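# Hang the power strip on two screws by its keyholes

## Task

Mount the power strip on the two screws using its keyhole slots, oriented so each slot's narrow end points up, and leave it hanging level and supported only by the screws, with no help from the robot.

## Robot and tools

Robot and cameras. There are two I2RT YAM arms, left_arm and right_arm. Each has six joints, a two-finger parallel gripper and a wrist camera (cam_left_wrist, cam_right_wrist). Fixed cameras are cam_head_left and cam_head_right (a stereo pair on one bar), cam_high and cam_low. Every image is 896x504 pixels. Calibration lists intrinsics K, distortion and T_world_to_cam per camera; fixed cameras may have shifted a few mm or degrees, and a wrist image can lag while its arm moves.

Frame. Everything uses the scene frame: origin at table-top height midway between the arms' nominal bases, +x out over the table, +y toward left_arm, +z up. Arm and image sides are unrelated. Real bases: left_arm about (-0.011, +0.349, +0.004) m, right_arm about (+0.030, -0.235, +0.025) m. A gripper's fingers point along its own +z and open along its own y. end_effector_position is the spot between the pads, roughly 1 cm behind the tips; positions are in metres and orientations are quat_wxyz.

execute_actions(actions, cameras). actions is a list of actions. Each action is a table of at most 15 rows, one row per 1/30 s step; a short table repeats its final row to fill 15 steps. A row is one flat list of 14 numbers, each in [-1, 1], covering both arms even when only one moves: left_arm dx, dy, dz, rx, ry, rz, opening, then right_arm in that same order. dx, dy, dz, rx, ry, rz are offsets, not poses: they are measured along the scene axes from that arm's Hand target as it was when the action began, and rotation happens about the Hand target position. Each row in an action refers back to that same start, not to the row above. The next action starts from the updated Hand target, so sending one offset twice moves twice as far. Scale: 1.0 equals 0.6 m or 180 degrees; rx, ry, rz form one rotation vector. A translation longer than 1.0 may be shortened along its direction. opening is absolute: +1 fully open (0.094 m), -1 closed. Six zeros re-request the current Hand target; a 0 opening is a real command, so resend the present opening to keep a gripper unchanged. cameras: names, ["all"] or []; by default images come only with an empty actions list.

move(target, speed, blend, opening_speed, grip_force, blocking, cameras). target is one 14-number row or a list of up to 15 such rows, same layout and scale. Every row is an offset from the Hand targets at the start of the move, not from the previous waypoint. Paths are straight, end together and ignore obstacles and the other arm. speed: m/s, 0.002 to 2.9, default 0.25 (turn rate up to twice that in rad/s); one value or one per target. blend: metres of corner rounding at intermediate targets; 0 stops at each. opening_speed: rate on the -1..+1 scale per second, at least 0.2; use it to close gently. grip_force: newtons per pad, 10 to 50, one value or one per arm; it persists, and low values close slowly. blocking=false returns after about 0.5 s while the move continues. Moves are capped at 10 s of path. The result adds a move: line: done (at rest within 10 mm and 2 degrees), off_target, moving, held or fault, plus limits=paced (pose clipped) or limits=held (steps withheld).

wait(seconds 0 to 10) lets the scene run holding commands. stop brakes a running move. zoom_image(camera, region [x0, y0, x1, y1] in pixels, at most 504 by 504) enlarges part of that camera's newest image. read_manual gives licence texts. finished_scene(scene: the current scene number) ends the scene irreversibly; call it only once the strip hangs unaided.

Results. Per arm: end_effector_position, end_effector_quat_wxyz, Hand target (the commanded pose after clipping, the base for the next offsets), Tool commands, grip_measured (same scale as opening; up to about 2.5 mm too wide when empty; follows the command even while squeezing, so it does not reveal contact), grip_effort_nm (gripper motor effort, negative closing; not pad force), Joint positions (last entry is finger opening in metres), Joint velocities (may say within noise), Joint torques (include arm weight, offset and noisy), Motor temperatures. MOTOR HOT appears at 75 C; at 90 C an over-temperature fault folds that arm and leaves it idle.

Control behaviour. Each step, commanded orientation is clipped to within 40 degrees of the measured one. Friction and load can leave a gripper a few cm from its commanded pose without any contact; re-send or add the missing offset. A blocked arm keeps pressing until you command a target back away from the obstacle. Avoid paths near an arm's own base, which can flip its shoulder. Holding weight, stretching out or pushing at unreachable poses heats motors.

What to avoid. Do not drop the strip, release it while it is moving, or let anything leave the table; that fails the job. Approach the screws and the wall slowly; hard hits or shoves on fixed parts are harmful. Keep the arms, grippers and wrist cameras apart and never let one gripper close on the other's fingers. Contact by a wrist-camera cable counts as the arm touching, and heavy load on a cable is damage. Loose objects may occasionally get nudged by the scene, so recheck before letting go.

Each tool is called as a command line: name --argument value for each argument, lists and objects as JSON in quotes; but a table of rows of numbers goes row by row, as --pt "numbers of a row", without its own name.

## Session

execute_actions --actions '[]'

Scene clock: 0.00 s.
left_arm: end_effector_position=(+0.3733, +0.1807, +0.0660) grip_measured=+1.000 grip_effort_nm=n/a end_effector_quat_wxyz=(+0.304, +0.067, +0.948, -0.063) | right_arm: end_effector_position=(+0.3619, -0.1337, +0.0616) grip_measured=+1.000 grip_effort_nm=n/a end_effector_quat_wxyz=(+0.378, +0.062, +0.923, +0.027)
Joint positions: left_arm=[-0.453 1.685 0.966 -0.229 -0.111 -0.287 0.094] | right_arm=[0.473 1.456 0.513 0.099 0.31 0.468 0.094]
Joint velocities: within noise
Joint torques (N m): no reading
Motor temperatures (°C): left_arm=[27 29 33 41 30 29 30] | right_arm=[30 30 33 38 26 26 24]
Heat: left arm: 41 °C; right arm: 38 °C.
Hand target: left_arm +0.3778, +0.1791, +0.0753; +0.316, +0.065, +0.944, -0.067 | right_arm +0.3644, -0.1336, +0.0660; +0.384, +0.063, +0.921, +0.027
Tool commands: left_gripper/opening=+1.0 right_gripper/opening=+1.0

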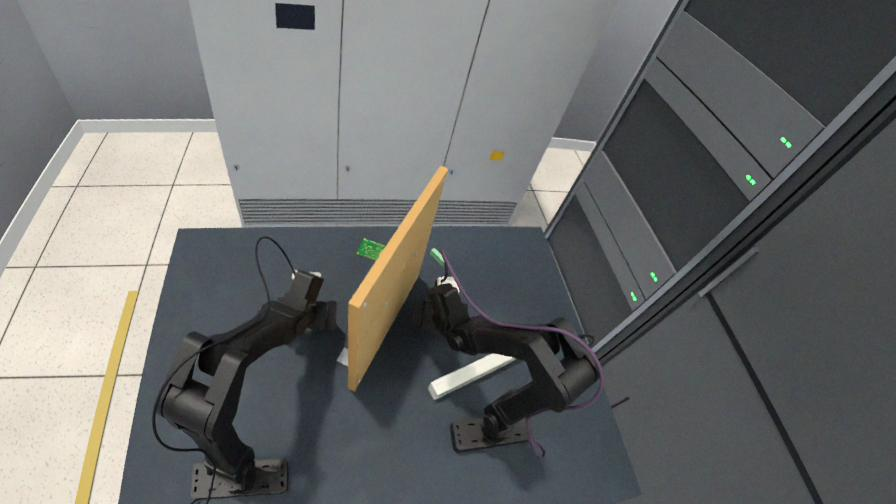

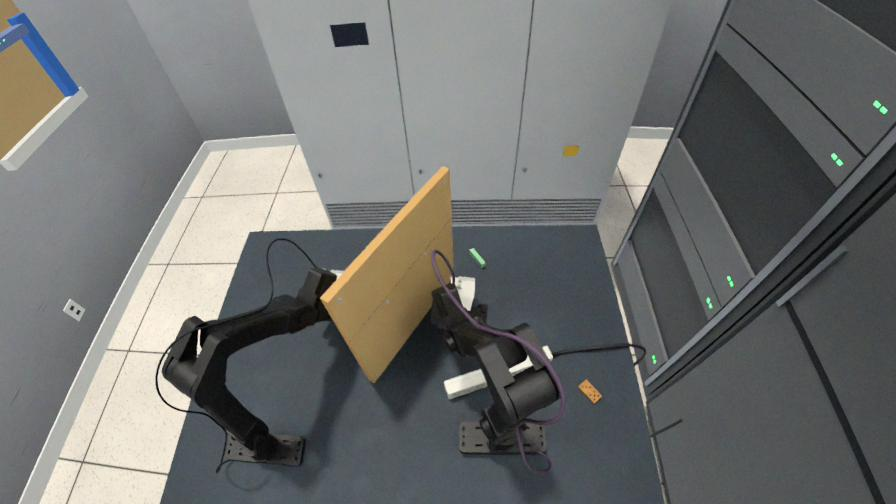

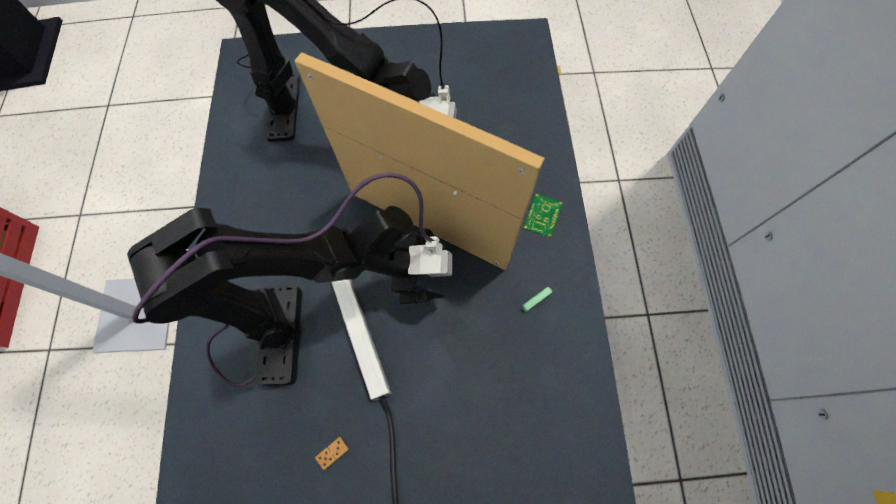

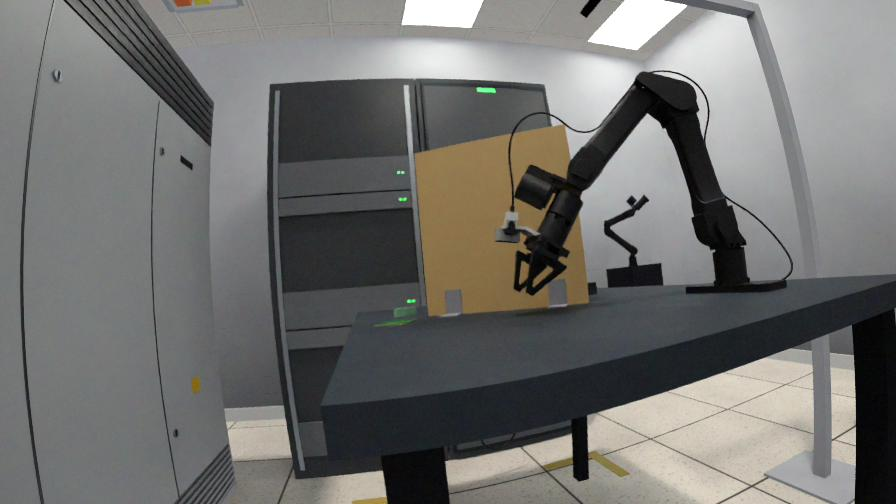

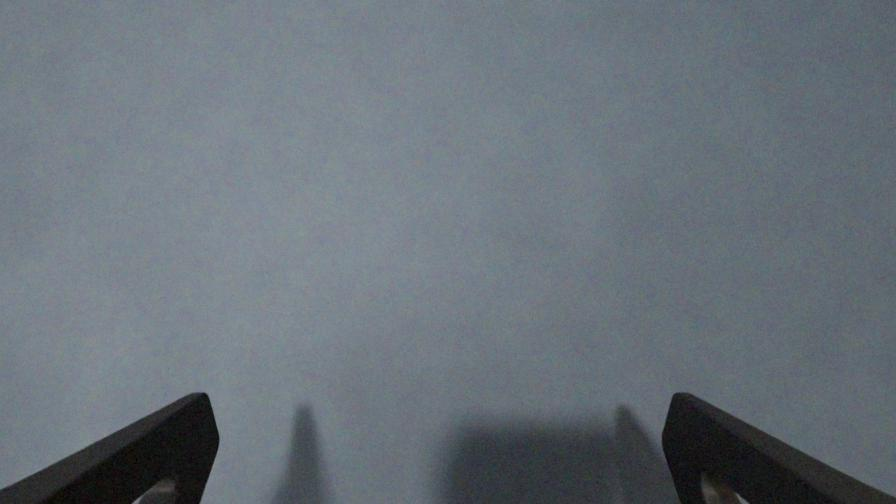

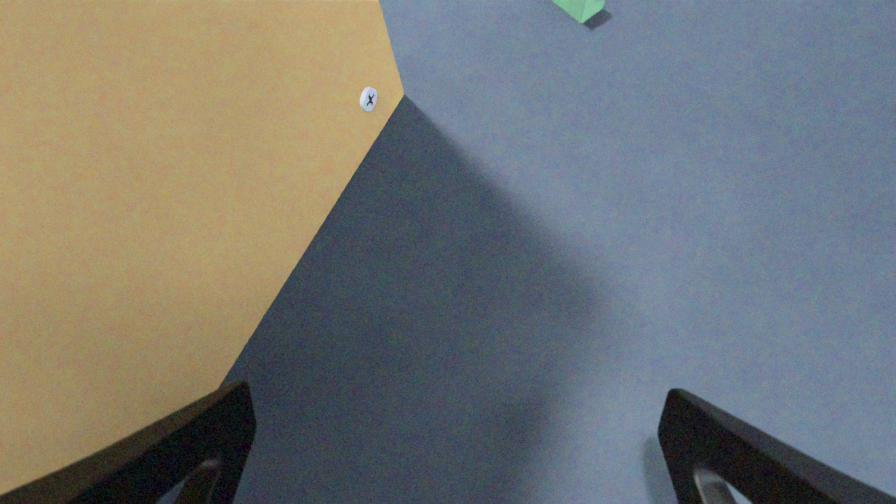

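zoom_image --camera "cam_high" --region '[280, 40, 560, 280]'

zoom_image --camera "cam_head_right" --region '[310, 150, 490, 400]'

zoom_image --camera "cam_high" --region '[300, 250, 480, 504]'

zoom_image --camera "cam_head_right" --region '[420, 320, 680, 460]'

Scaled by 1.800 from the camera's 896x504 image, which has a finer 1280x720 frame.

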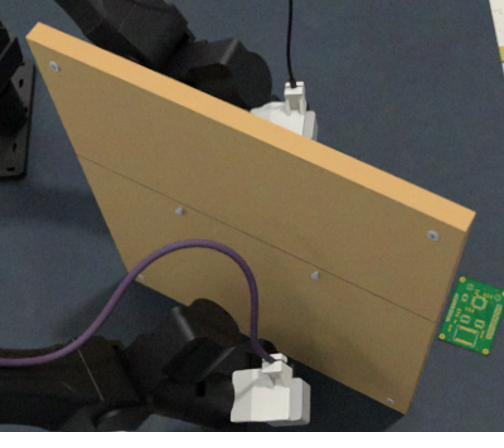

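Scaled by 2.016 from the camera's 896x504 image, which has a finer 1280x720 frame.

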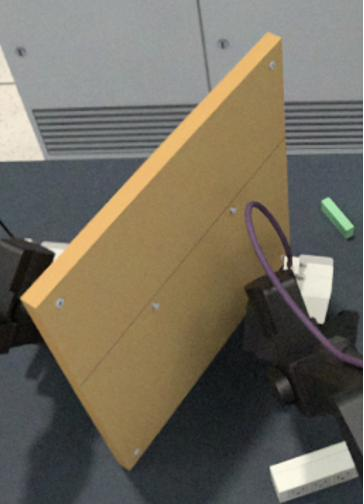

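Scaled by 1.984 from the camera's 896x504 image, which has a finer 1280x720 frame.

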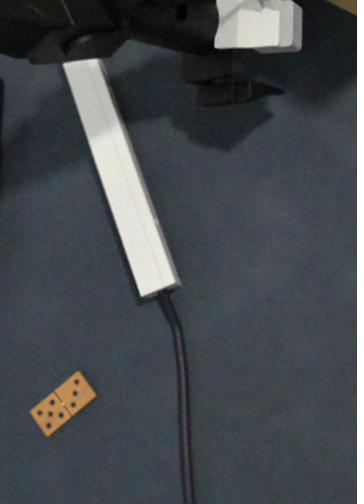

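Scaled by 1.938 from the camera's 896x504 image, which has a finer 1280x720 frame.

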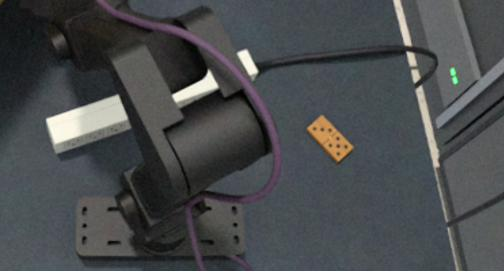

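zoom_image --camera "cam_head_right" --region '[435, 340, 565, 410]'

zoom_image --camera "cam_high" --region '[320, 270, 420, 410]'

zoom_image --camera "cam_head_left" --region '[420, 340, 530, 410]'

zoom_image --camera "cam_low" --region '[350, 100, 700, 340]'

Scaled by 3.877 from the camera's 896x504 image, which has a finer 1280x720 frame.

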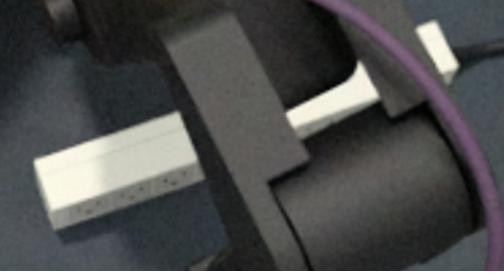

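Scaled by 3.600 from the camera's 896x504 image, which has a finer 1280x720 frame.

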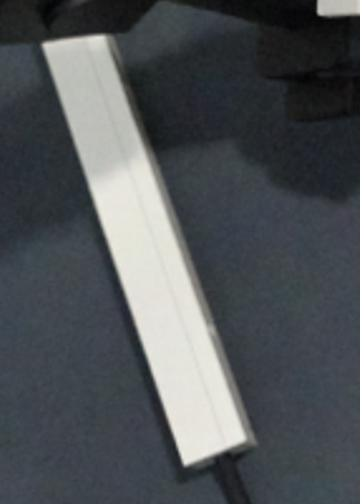

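Scaled by 4.582 from the camera's 896x504 image, which has a finer 1280x720 frame.

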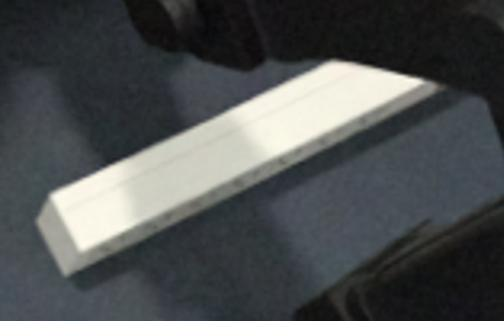

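Scaled by 1.440 from the camera's 896x504 image, which has a finer 1280x720 frame.

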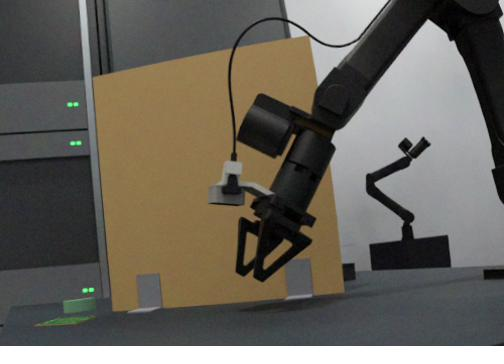

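move --target '[0,0,0,0,0,0,1, -0.0073,-0.144,0.2567,-0.0176,0.2512,0.0412,1]' --speed 0.25 --cameras '["all"]'

Scene clock: 18.40 s.
left_arm: end_effector_position=(+0.3733, +0.1807, +0.0660) grip_measured=+1.000 grip_effort_nm=0.00 end_effector_quat_wxyz=(+0.304, +0.067, +0.948, -0.063) | right_arm: end_effector_position=(+0.3588, -0.2207, +0.2187) grip_measured=+1.000 grip_effort_nm=0.00 end_effector_quat_wxyz=(+0.019, +0.002, +1.000, -0.003)
Joint positions: left_arm=[-0.453 1.685 0.966 -0.229 -0.111 -0.287 0.094] | right_arm=[0.065 1.787 1.819 -1.565 0.008 0.05 0.094]
Joint torques (N m): left_arm=[-0.03 -7.36 7.5 1.36 -0.13 0.04] | right_arm=[-0.17 -7.1 7.51 0.48 -0.08 -0.09]
Heat: left arm: 42 °C; right arm: 39 °C.
Hand target: left_arm +0.3778, +0.1791, +0.0753; +0.316, +0.065, +0.944, -0.067 | right_arm +0.3599, -0.2199, +0.2200; +0.000, +0.000, +1.000, +0.000
Off the commanded pose: left_arm 0.010 m, 1 deg | right_arm 0.002 m, 2 deg.
joint sent to its limit (right arm) — joint 4 (wrist pitch), lower limit. The joint targets still meet the commanded pose.
move: done
camera_calibration:
cam_right_wrist: T_world_to_cam=[[0.0124957, -0.999766, -0.0176478, -0.216403], [-0.925895, -0.0182332, 0.377341, 0.28178], [-0.377575, 0.0116248, -0.925906, 0.430538], [0, 0, 0, 1]] pos_world=[0.426163, -0.21622, 0.288491]

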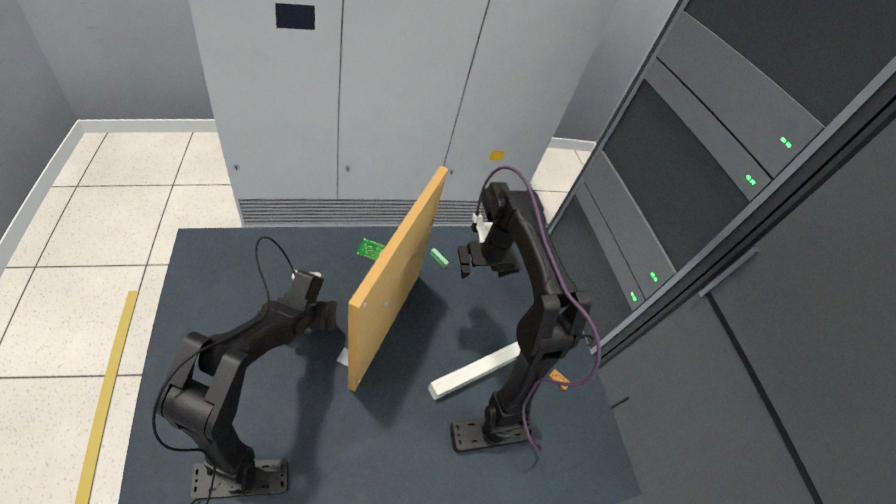

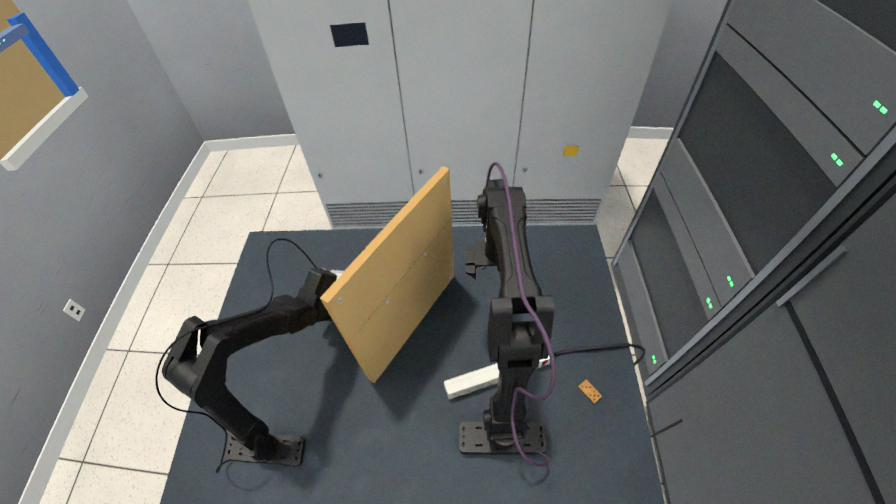

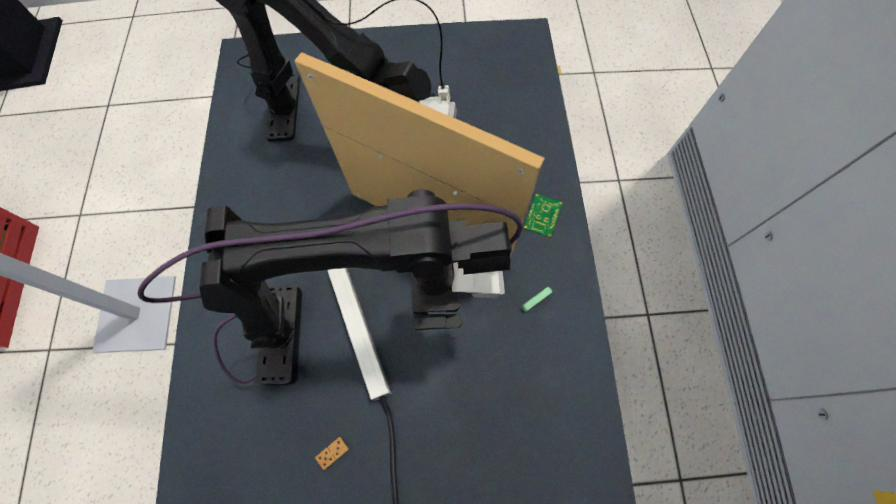

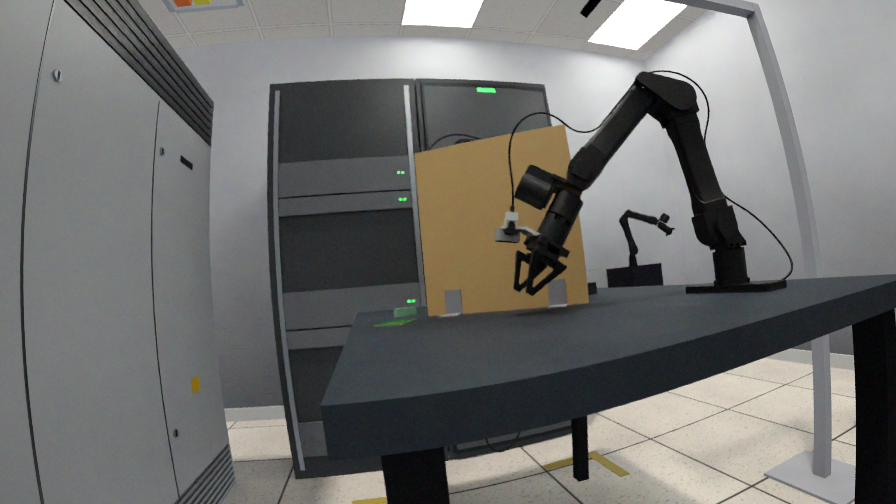

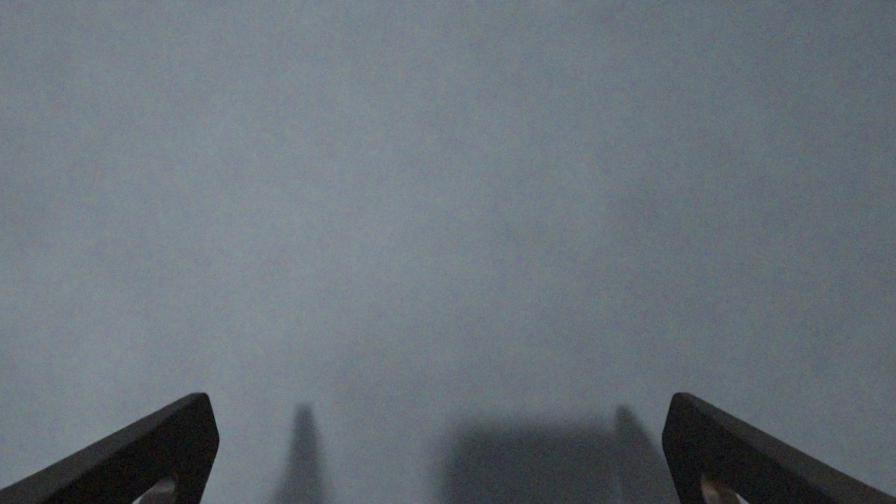

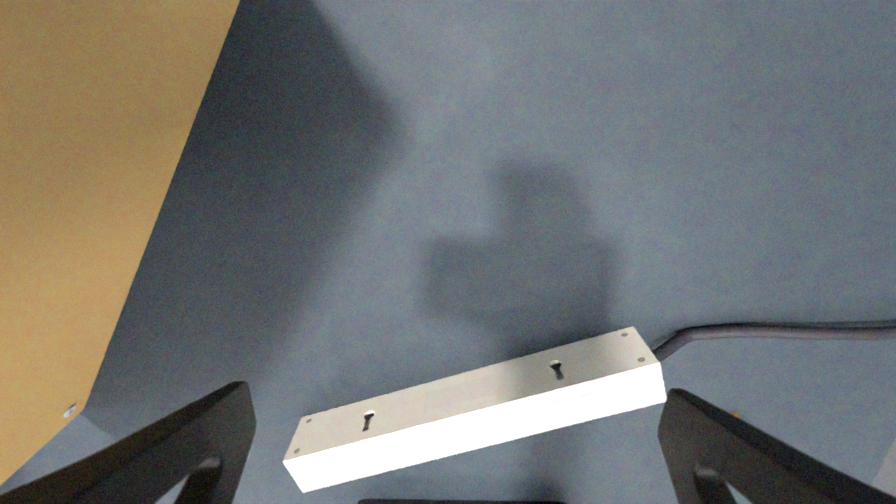

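zoom_image --camera "cam_right_wrist" --region '[270, 310, 690, 500]'

zoom_image --camera "cam_right_wrist" --region '[340, 395, 400, 440]'

zoom_image --camera "cam_right_wrist" --region '[530, 350, 590, 395]'

zoom_image --camera "cam_high" --region '[320, 250, 420, 410]'

Scaled by 1.200 from the camera's 896x504 image, which has a finer 1280x720 frame.

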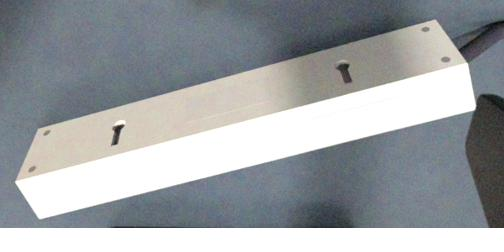

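Scaled by 8.400 from the camera's 896x504 image, which has a finer 1280x720 frame.

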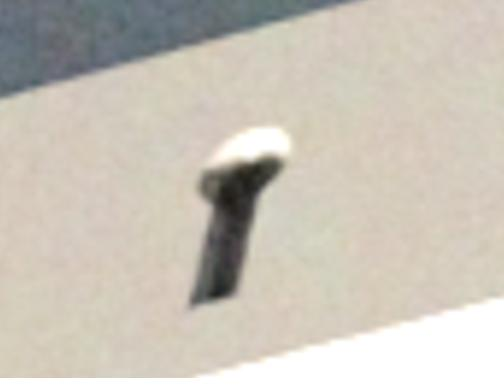

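Scaled by 8.400 from the camera's 896x504 image, which has a finer 1280x720 frame.

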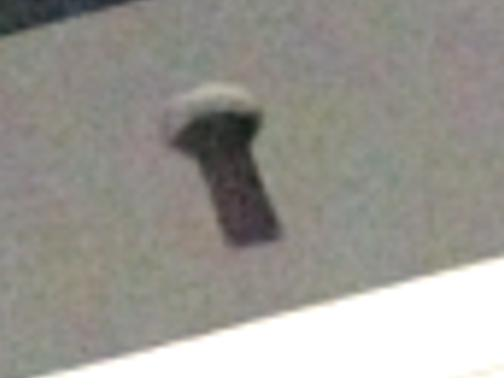

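Scaled by 3.150 from the camera's 896x504 image, which has a finer 1280x720 frame.

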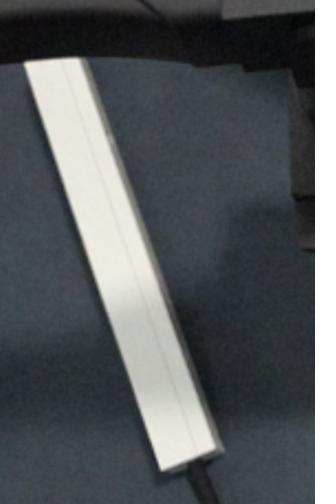

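zoom_image --camera "cam_high" --region '[230, 270, 330, 400]'

zoom_image --camera "cam_high" --region '[220, 10, 340, 150]'

zoom_image --camera "cam_head_right" --region '[440, 380, 570, 480]'

zoom_image --camera "cam_head_right" --region '[200, 400, 320, 480]'

Scaled by 3.877 from the camera's 896x504 image, which has a finer 1280x720 frame.

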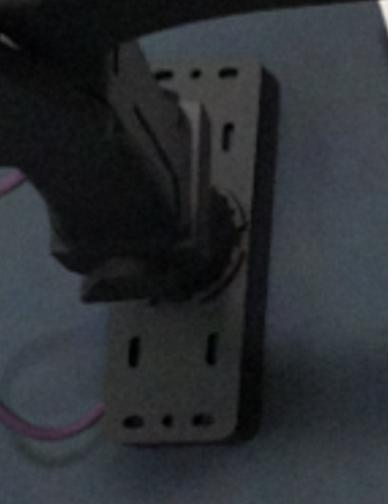

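Scaled by 3.600 from the camera's 896x504 image, which has a finer 1280x720 frame.

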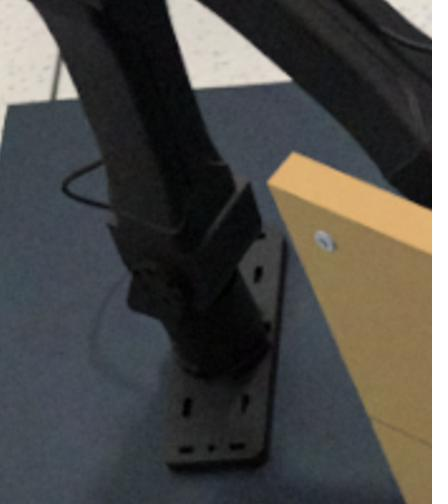

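Scaled by 3.877 from the camera's 896x504 image, which has a finer 1280x720 frame.

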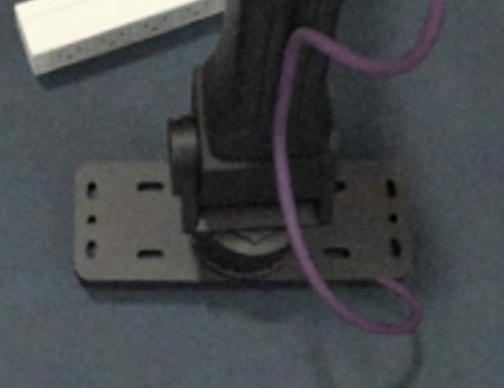

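Scaled by 4.200 from the camera's 896x504 image, which has a finer 1280x720 frame.

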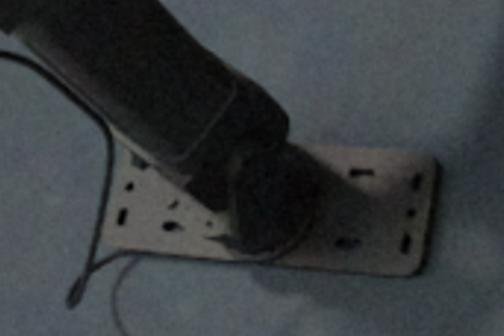

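move --target '[0,0,0,0,0,0,1, -0.1165,0.1498,0.1833,0.0578,-0.1599,0.2155,1]' --speed 0.25 --cameras '["cam_right_wrist","cam_head_right","cam_high"]'

Scene clock: 47.77 s.
left_arm: end_effector_position=(+0.3733, +0.1807, +0.0660) grip_measured=+1.000 grip_effort_nm=0.00 end_effector_quat_wxyz=(+0.304, +0.067, +0.948, -0.063) | right_arm: end_effector_position=(+0.2905, -0.1339, +0.3253) grip_measured=+1.000 grip_effort_nm=0.00 end_effector_quat_wxyz=(+0.230, -0.321, +0.915, +0.082)
Joint positions: left_arm=[-0.453 1.685 0.966 -0.229 -0.111 -0.287 0.094] | right_arm=[0.256 1.355 1.732 -1.496 -0.205 -0.393 0.094]
Joint torques (N m): left_arm=[-0.03 -7.36 7.5 1.36 -0.12 0.03] | right_arm=[0.39 -4.75 5 1.48 -0.27 0.01]
Motor temperatures (°C): left_arm=[27 31 39 41 29 28 29] | right_arm=[30 32 36 37 26 25 24]
Heat: left arm: 41 °C; right arm: 37 °C.
Hand target: left_arm +0.3778, +0.1791, +0.0753; +0.316, +0.065, +0.944, -0.067 | right_arm +0.2901, -0.1301, +0.3299; +0.243, -0.328, +0.909, +0.088
Off the commanded pose: left_arm 0.010 m, 1 deg | right_arm 0.006 m, 2 deg.
move: done
camera_calibration:
cam_right_wrist: T_world_to_cam=[[0.645446, -0.763643, -0.0157506, -0.279757], [-0.762645, -0.643192, -0.0683792, 0.193797], [0.0420867, 0.0561472, -0.997535, 0.409804], [0, 0, 0, 1]] pos_world=[0.311119, -0.111995, 0.417639]
Images, in order (width x height): cam_head_right 896x504, cam_high 896x504, cam_right_wrist 896x504.

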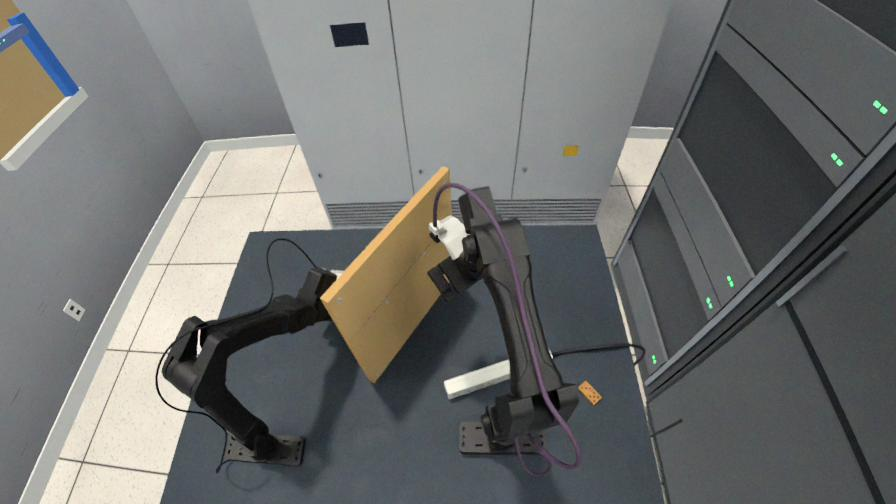

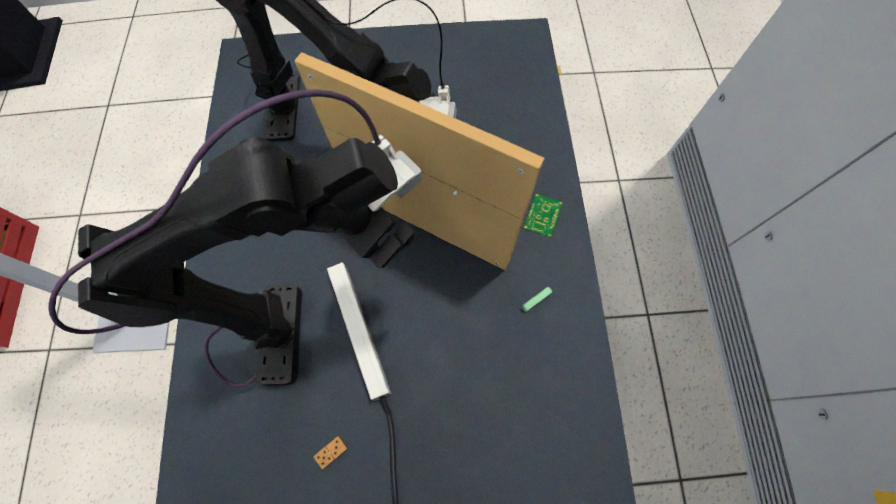

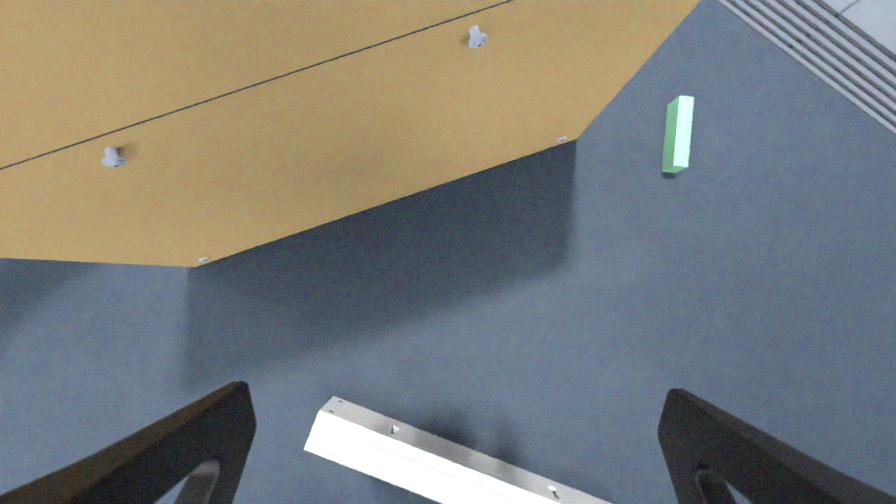

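zoom_image --camera "cam_right_wrist" --region '[85, 130, 145, 180]'

zoom_image --camera "cam_right_wrist" --region '[445, 10, 505, 60]'

zoom_image --camera "cam_right_wrist" --region '[290, 380, 630, 504]'

Scaled by 8.400 from the camera's 896x504 image, which has a finer 1280x720 frame.

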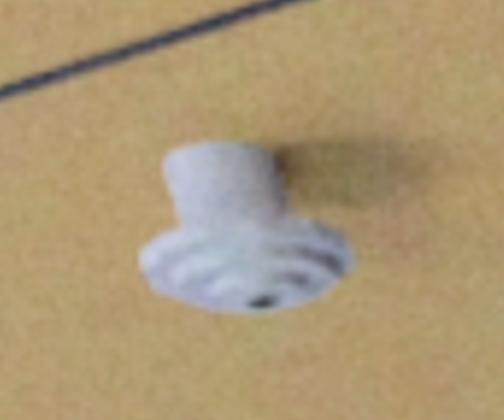

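Scaled by 8.400 from the camera's 896x504 image, which has a finer 1280x720 frame.

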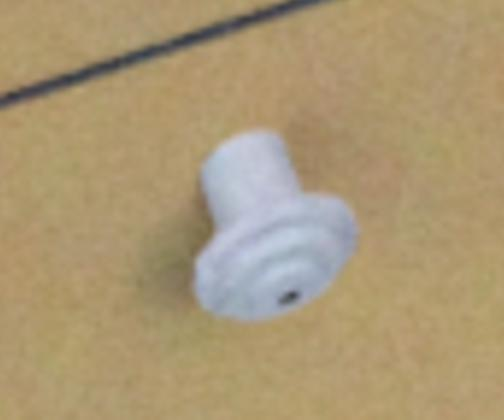

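Scaled by 1.482 from the camera's 896x504 image, which has a finer 1280x720 frame.

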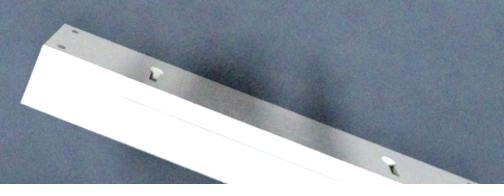

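move --target '[0,0,0,0,0,0,1, -0.1802,-0.1670,-0.2832,0.0509,0.1874,-0.5941,1]' --speed 0.25 --cameras '["cam_right_wrist","cam_head_right","cam_head_left","cam_high"]'

Scene clock: 118.73 s.
left_arm: end_effector_position=(+0.3733, +0.1807, +0.0660) grip_measured=+1.000 grip_effort_nm=0.00 end_effector_quat_wxyz=(+0.304, +0.067, +0.948, -0.063) | right_arm: end_effector_position=(+0.1843, -0.2300, +0.1607) grip_measured=+1.000 grip_effort_nm=-0.01 end_effector_quat_wxyz=(-0.001, +0.569, +0.822, -0.003)
Joint positions: left_arm=[-0.453 1.685 0.966 -0.229 -0.111 -0.287 0.094] | right_arm=[0.052 1.122 1.001 -1.455 0.004 1.243 0.094]
Joint torques (N m): left_arm=[-0.03 -7.36 7.5 1.36 -0.13 0.03] | right_arm=[-0.54 -3.14 4.71 0.53 -0.08 0.1]
Heat: left arm: 40 °C; right arm: 37 °C.
Hand target: left_arm +0.3778, +0.1791, +0.0753; +0.316, +0.065, +0.944, -0.067 | right_arm +0.1820, -0.2302, +0.1600; +0.000, +0.574, +0.819, +0.000
Off the commanded pose: left_arm 0.010 m, 1 deg | right_arm 0.003 m, 1 deg.
move: done
camera_calibration:
cam_right_wrist: T_world_to_cam=[[-0.929949, -0.367241, -0.0181144, 0.0947799], [-0.341758, 0.845146, 0.41101, 0.227477], [-0.135631, 0.38841, -0.911451, 0.35082], [0, 0, 0, 1]] pos_world=[0.213464, -0.293706, 0.227976]
Images, in order (width x height): cam_head_left 896x504, cam_head_right 896x504, cam_high 896x504, cam_right_wrist 896x504.

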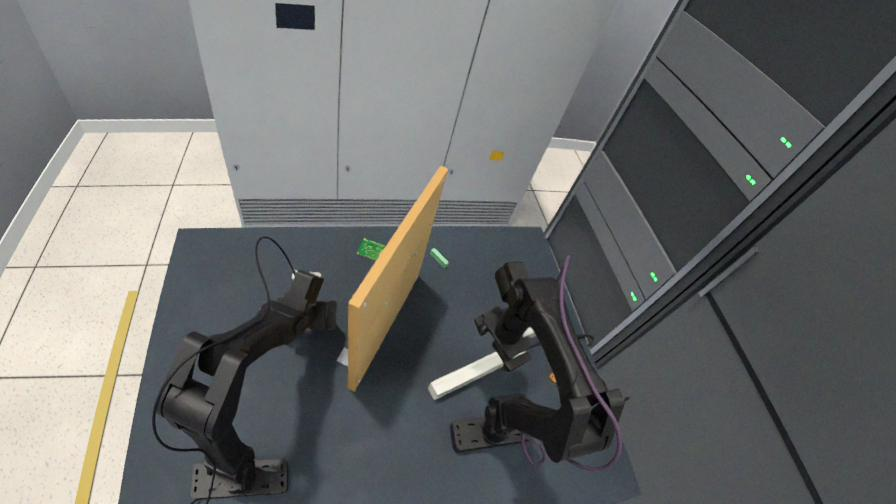

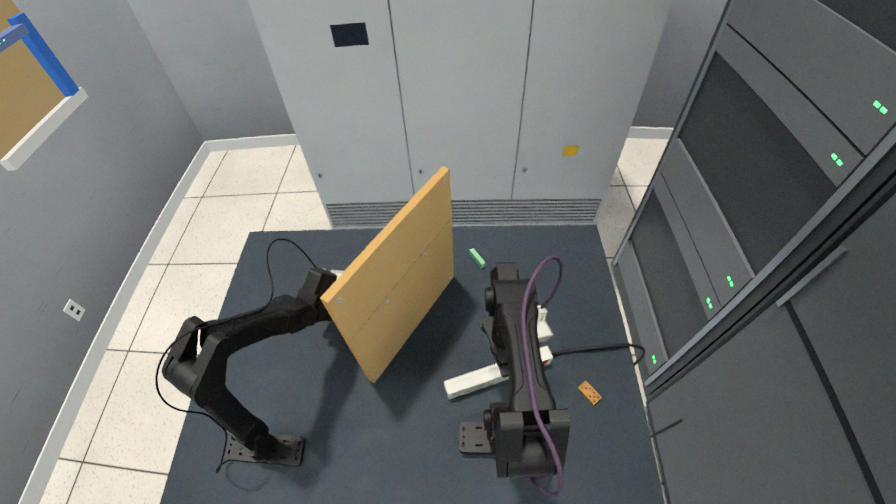

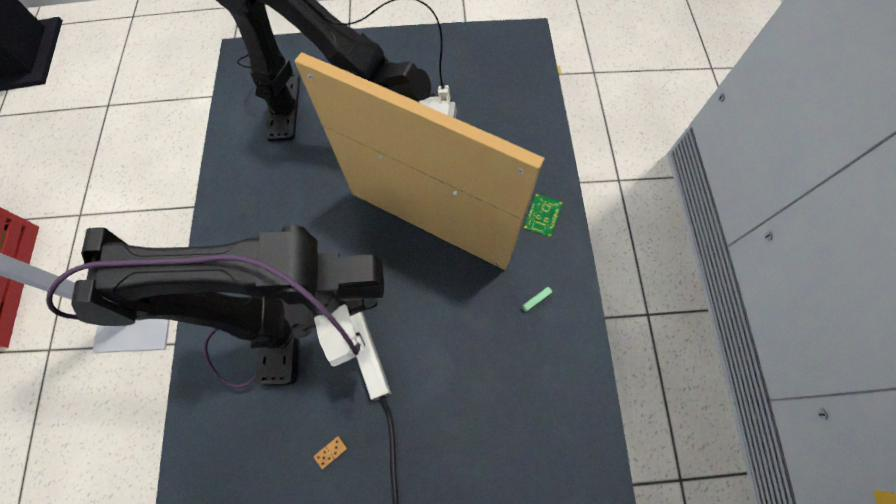

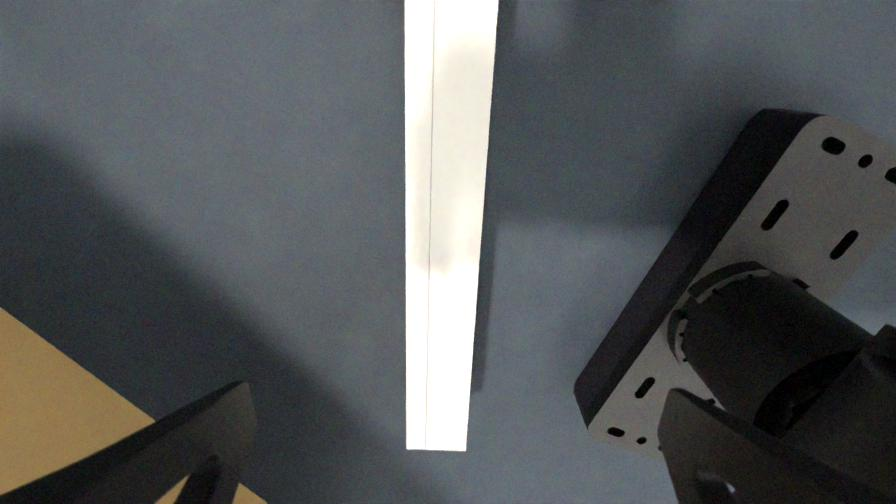

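move --pt "0 0 0 0 0 0 1 0.011 0.004 -0.1333 0 0 -0.0056 1" --pt "0 0 0 0 0 0 1 0.011 0.004 -0.2008 0 0 -0.0056 1" --speed '[0.2,0.08]' --blend '[0.01,0]' --cameras '["cam_right_wrist","cam_head_right","cam_head_left","cam_high"]'

Scene clock: 126.80 s.
left_arm: end_effector_position=(+0.3733, +0.1807, +0.0660) grip_measured=+1.000 grip_effort_nm=0.00 end_effector_quat_wxyz=(+0.304, +0.067, +0.948, -0.063) | right_arm: end_effector_position=(+0.1891, -0.2290, +0.0428) grip_measured=+1.000 grip_effort_nm=-0.01 end_effector_quat_wxyz=(+0.001, +0.581, +0.814, +0.000)
Joint positions: left_arm=[-0.453 1.685 0.966 -0.229 -0.111 -0.287 0.094] | right_arm=[0.055 1.207 0.573 -0.935 0.002 1.275 0.094]
Joint torques (N m): left_arm=[-0.03 -7.36 7.49 1.36 -0.13 0.04] | right_arm=[0.43 -1.63 4.41 0.72 -0.04 0.09]
Heat: left arm: 40 °C; right arm: 36 °C.
Hand target: left_arm +0.3778, +0.1791, +0.0753; +0.316, +0.065, +0.944, -0.067 | right_arm +0.1886, -0.2278, +0.0395; +0.000, +0.582, +0.814, +0.000
Off the commanded pose: left_arm 0.010 m, 1 deg | right_arm 0.004 m, 0 deg.
move: done
camera_calibration:
cam_right_wrist: T_world_to_cam=[[-0.940197, -0.339715, -0.0249545, 0.106025], [-0.319479, 0.854031, 0.410567, 0.274588], [-0.118164, 0.393986, -0.911489, 0.241568], [0, 0, 0, 1]] pos_world=[0.215954, -0.293663, 0.110095]
Images, in order (width x height): cam_head_left 896x504, cam_head_right 896x504, cam_high 896x504, cam_right_wrist 896x504.

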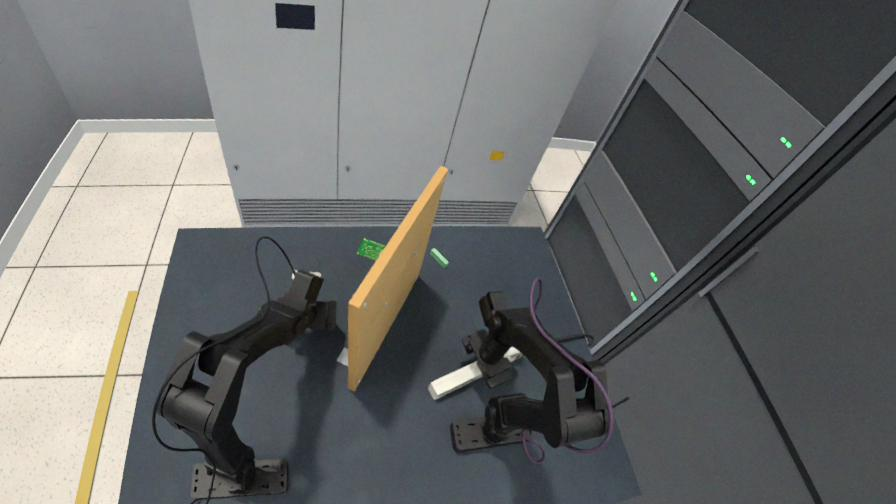

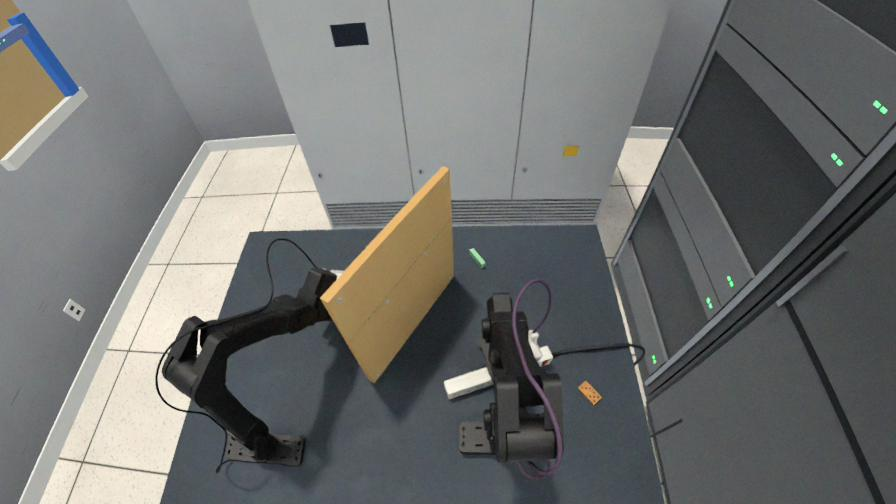

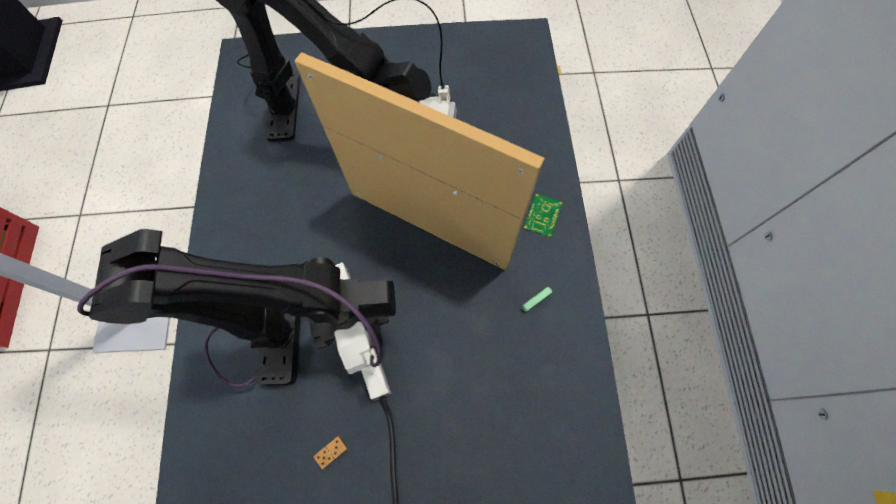

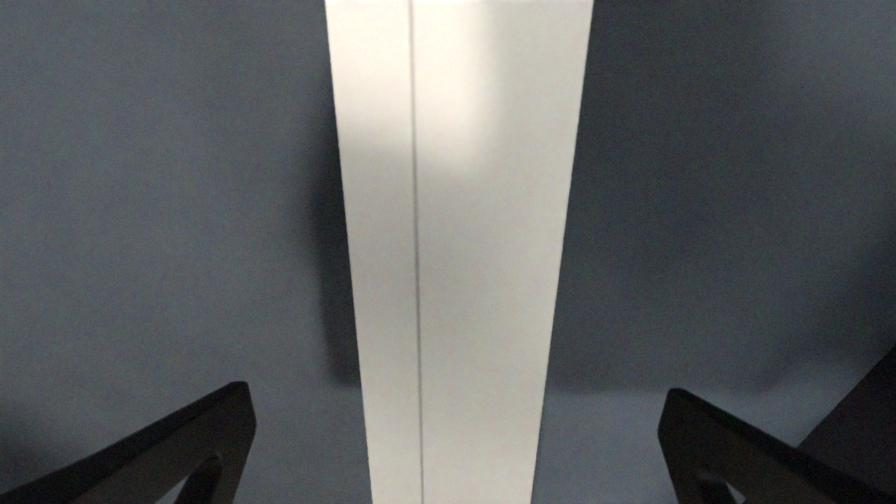

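move --pt "0 0 0 0 0 0 1 0 0 -0.0058 0 0 0 1" --pt "0 0 0 0 0 0 1 0 0 -0.0058 0 0 0 -0.6" --speed '[0.05,0.05]' --grip_force '[50,40]' --cameras '["cam_right_wrist","cam_head_left"]'

Scene clock: 132.10 s.
left_arm: end_effector_position=(+0.3733, +0.1807, +0.0660) grip_measured=+1.000 grip_effort_nm=0.00 end_effector_quat_wxyz=(+0.304, +0.067, +0.948, -0.063) | right_arm: end_effector_position=(+0.1899, -0.2289, +0.0394) grip_measured=-0.272 grip_effort_nm=-0.81 end_effector_quat_wxyz=(+0.002, +0.581, +0.814, +0.001)
Joint positions: left_arm=[-0.453 1.685 0.966 -0.229 -0.111 -0.287 0.094] | right_arm=[0.055 1.215 0.563 -0.915 0.001 1.275 0.034]
Joint velocities: left_arm=[0.002 -0.051 0.017 -0.051 -0.037 0.007 0] | right_arm=[within noise]
Joint torques (N m): left_arm=[-0.02 -7.36 7.5 1.36 -0.13 0.03] | right_arm=[0.65 -1.84 4.23 0.68 -0.06 0.12]
Heat: left arm: 40 °C; right arm: 36 °C.
Hand target: left_arm +0.3778, +0.1791, +0.0753; +0.316, +0.065, +0.944, -0.067 | right_arm +0.1886, -0.2278, +0.0360; +0.000, +0.581, +0.814, +0.000
Off the commanded pose: left_arm 0.010 m, 1 deg | right_arm 0.004 m, 0 deg.
grip_force (N): 50, 40
move: done
camera_calibration:
cam_right_wrist: T_world_to_cam=[[-0.940123, -0.339714, -0.0276192, 0.106772], [-0.320577, 0.853816, 0.410158, 0.276391], [-0.115755, 0.394453, -0.911596, 0.238173], [0, 0, 0, 1]] pos_world=[0.216553, -0.293663, 0.106702]
Images, in order (width x height): cam_head_left 896x504, cam_right_wrist 896x504.

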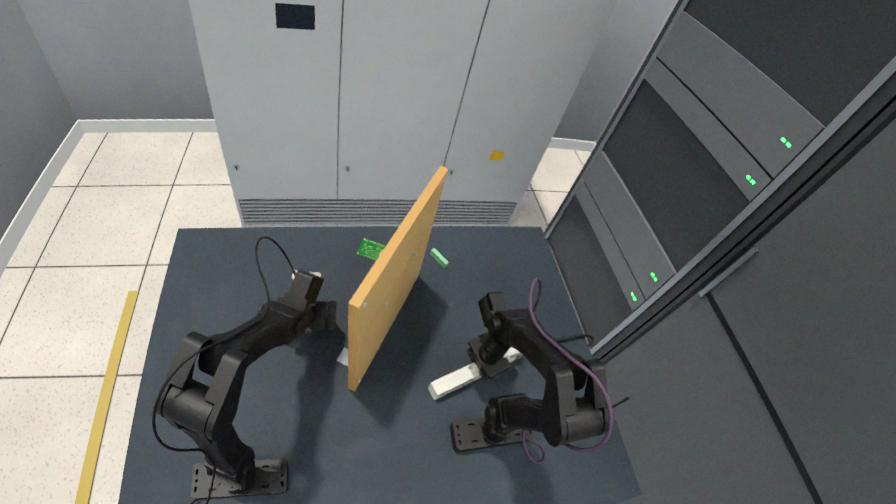

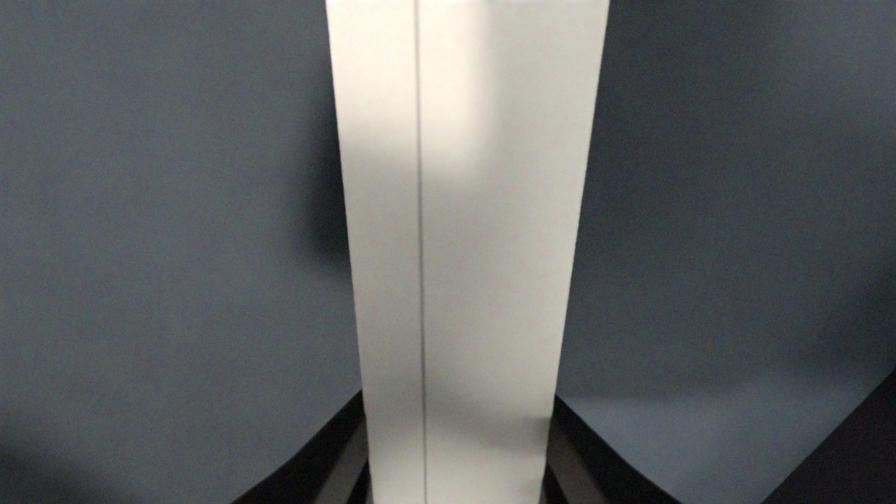

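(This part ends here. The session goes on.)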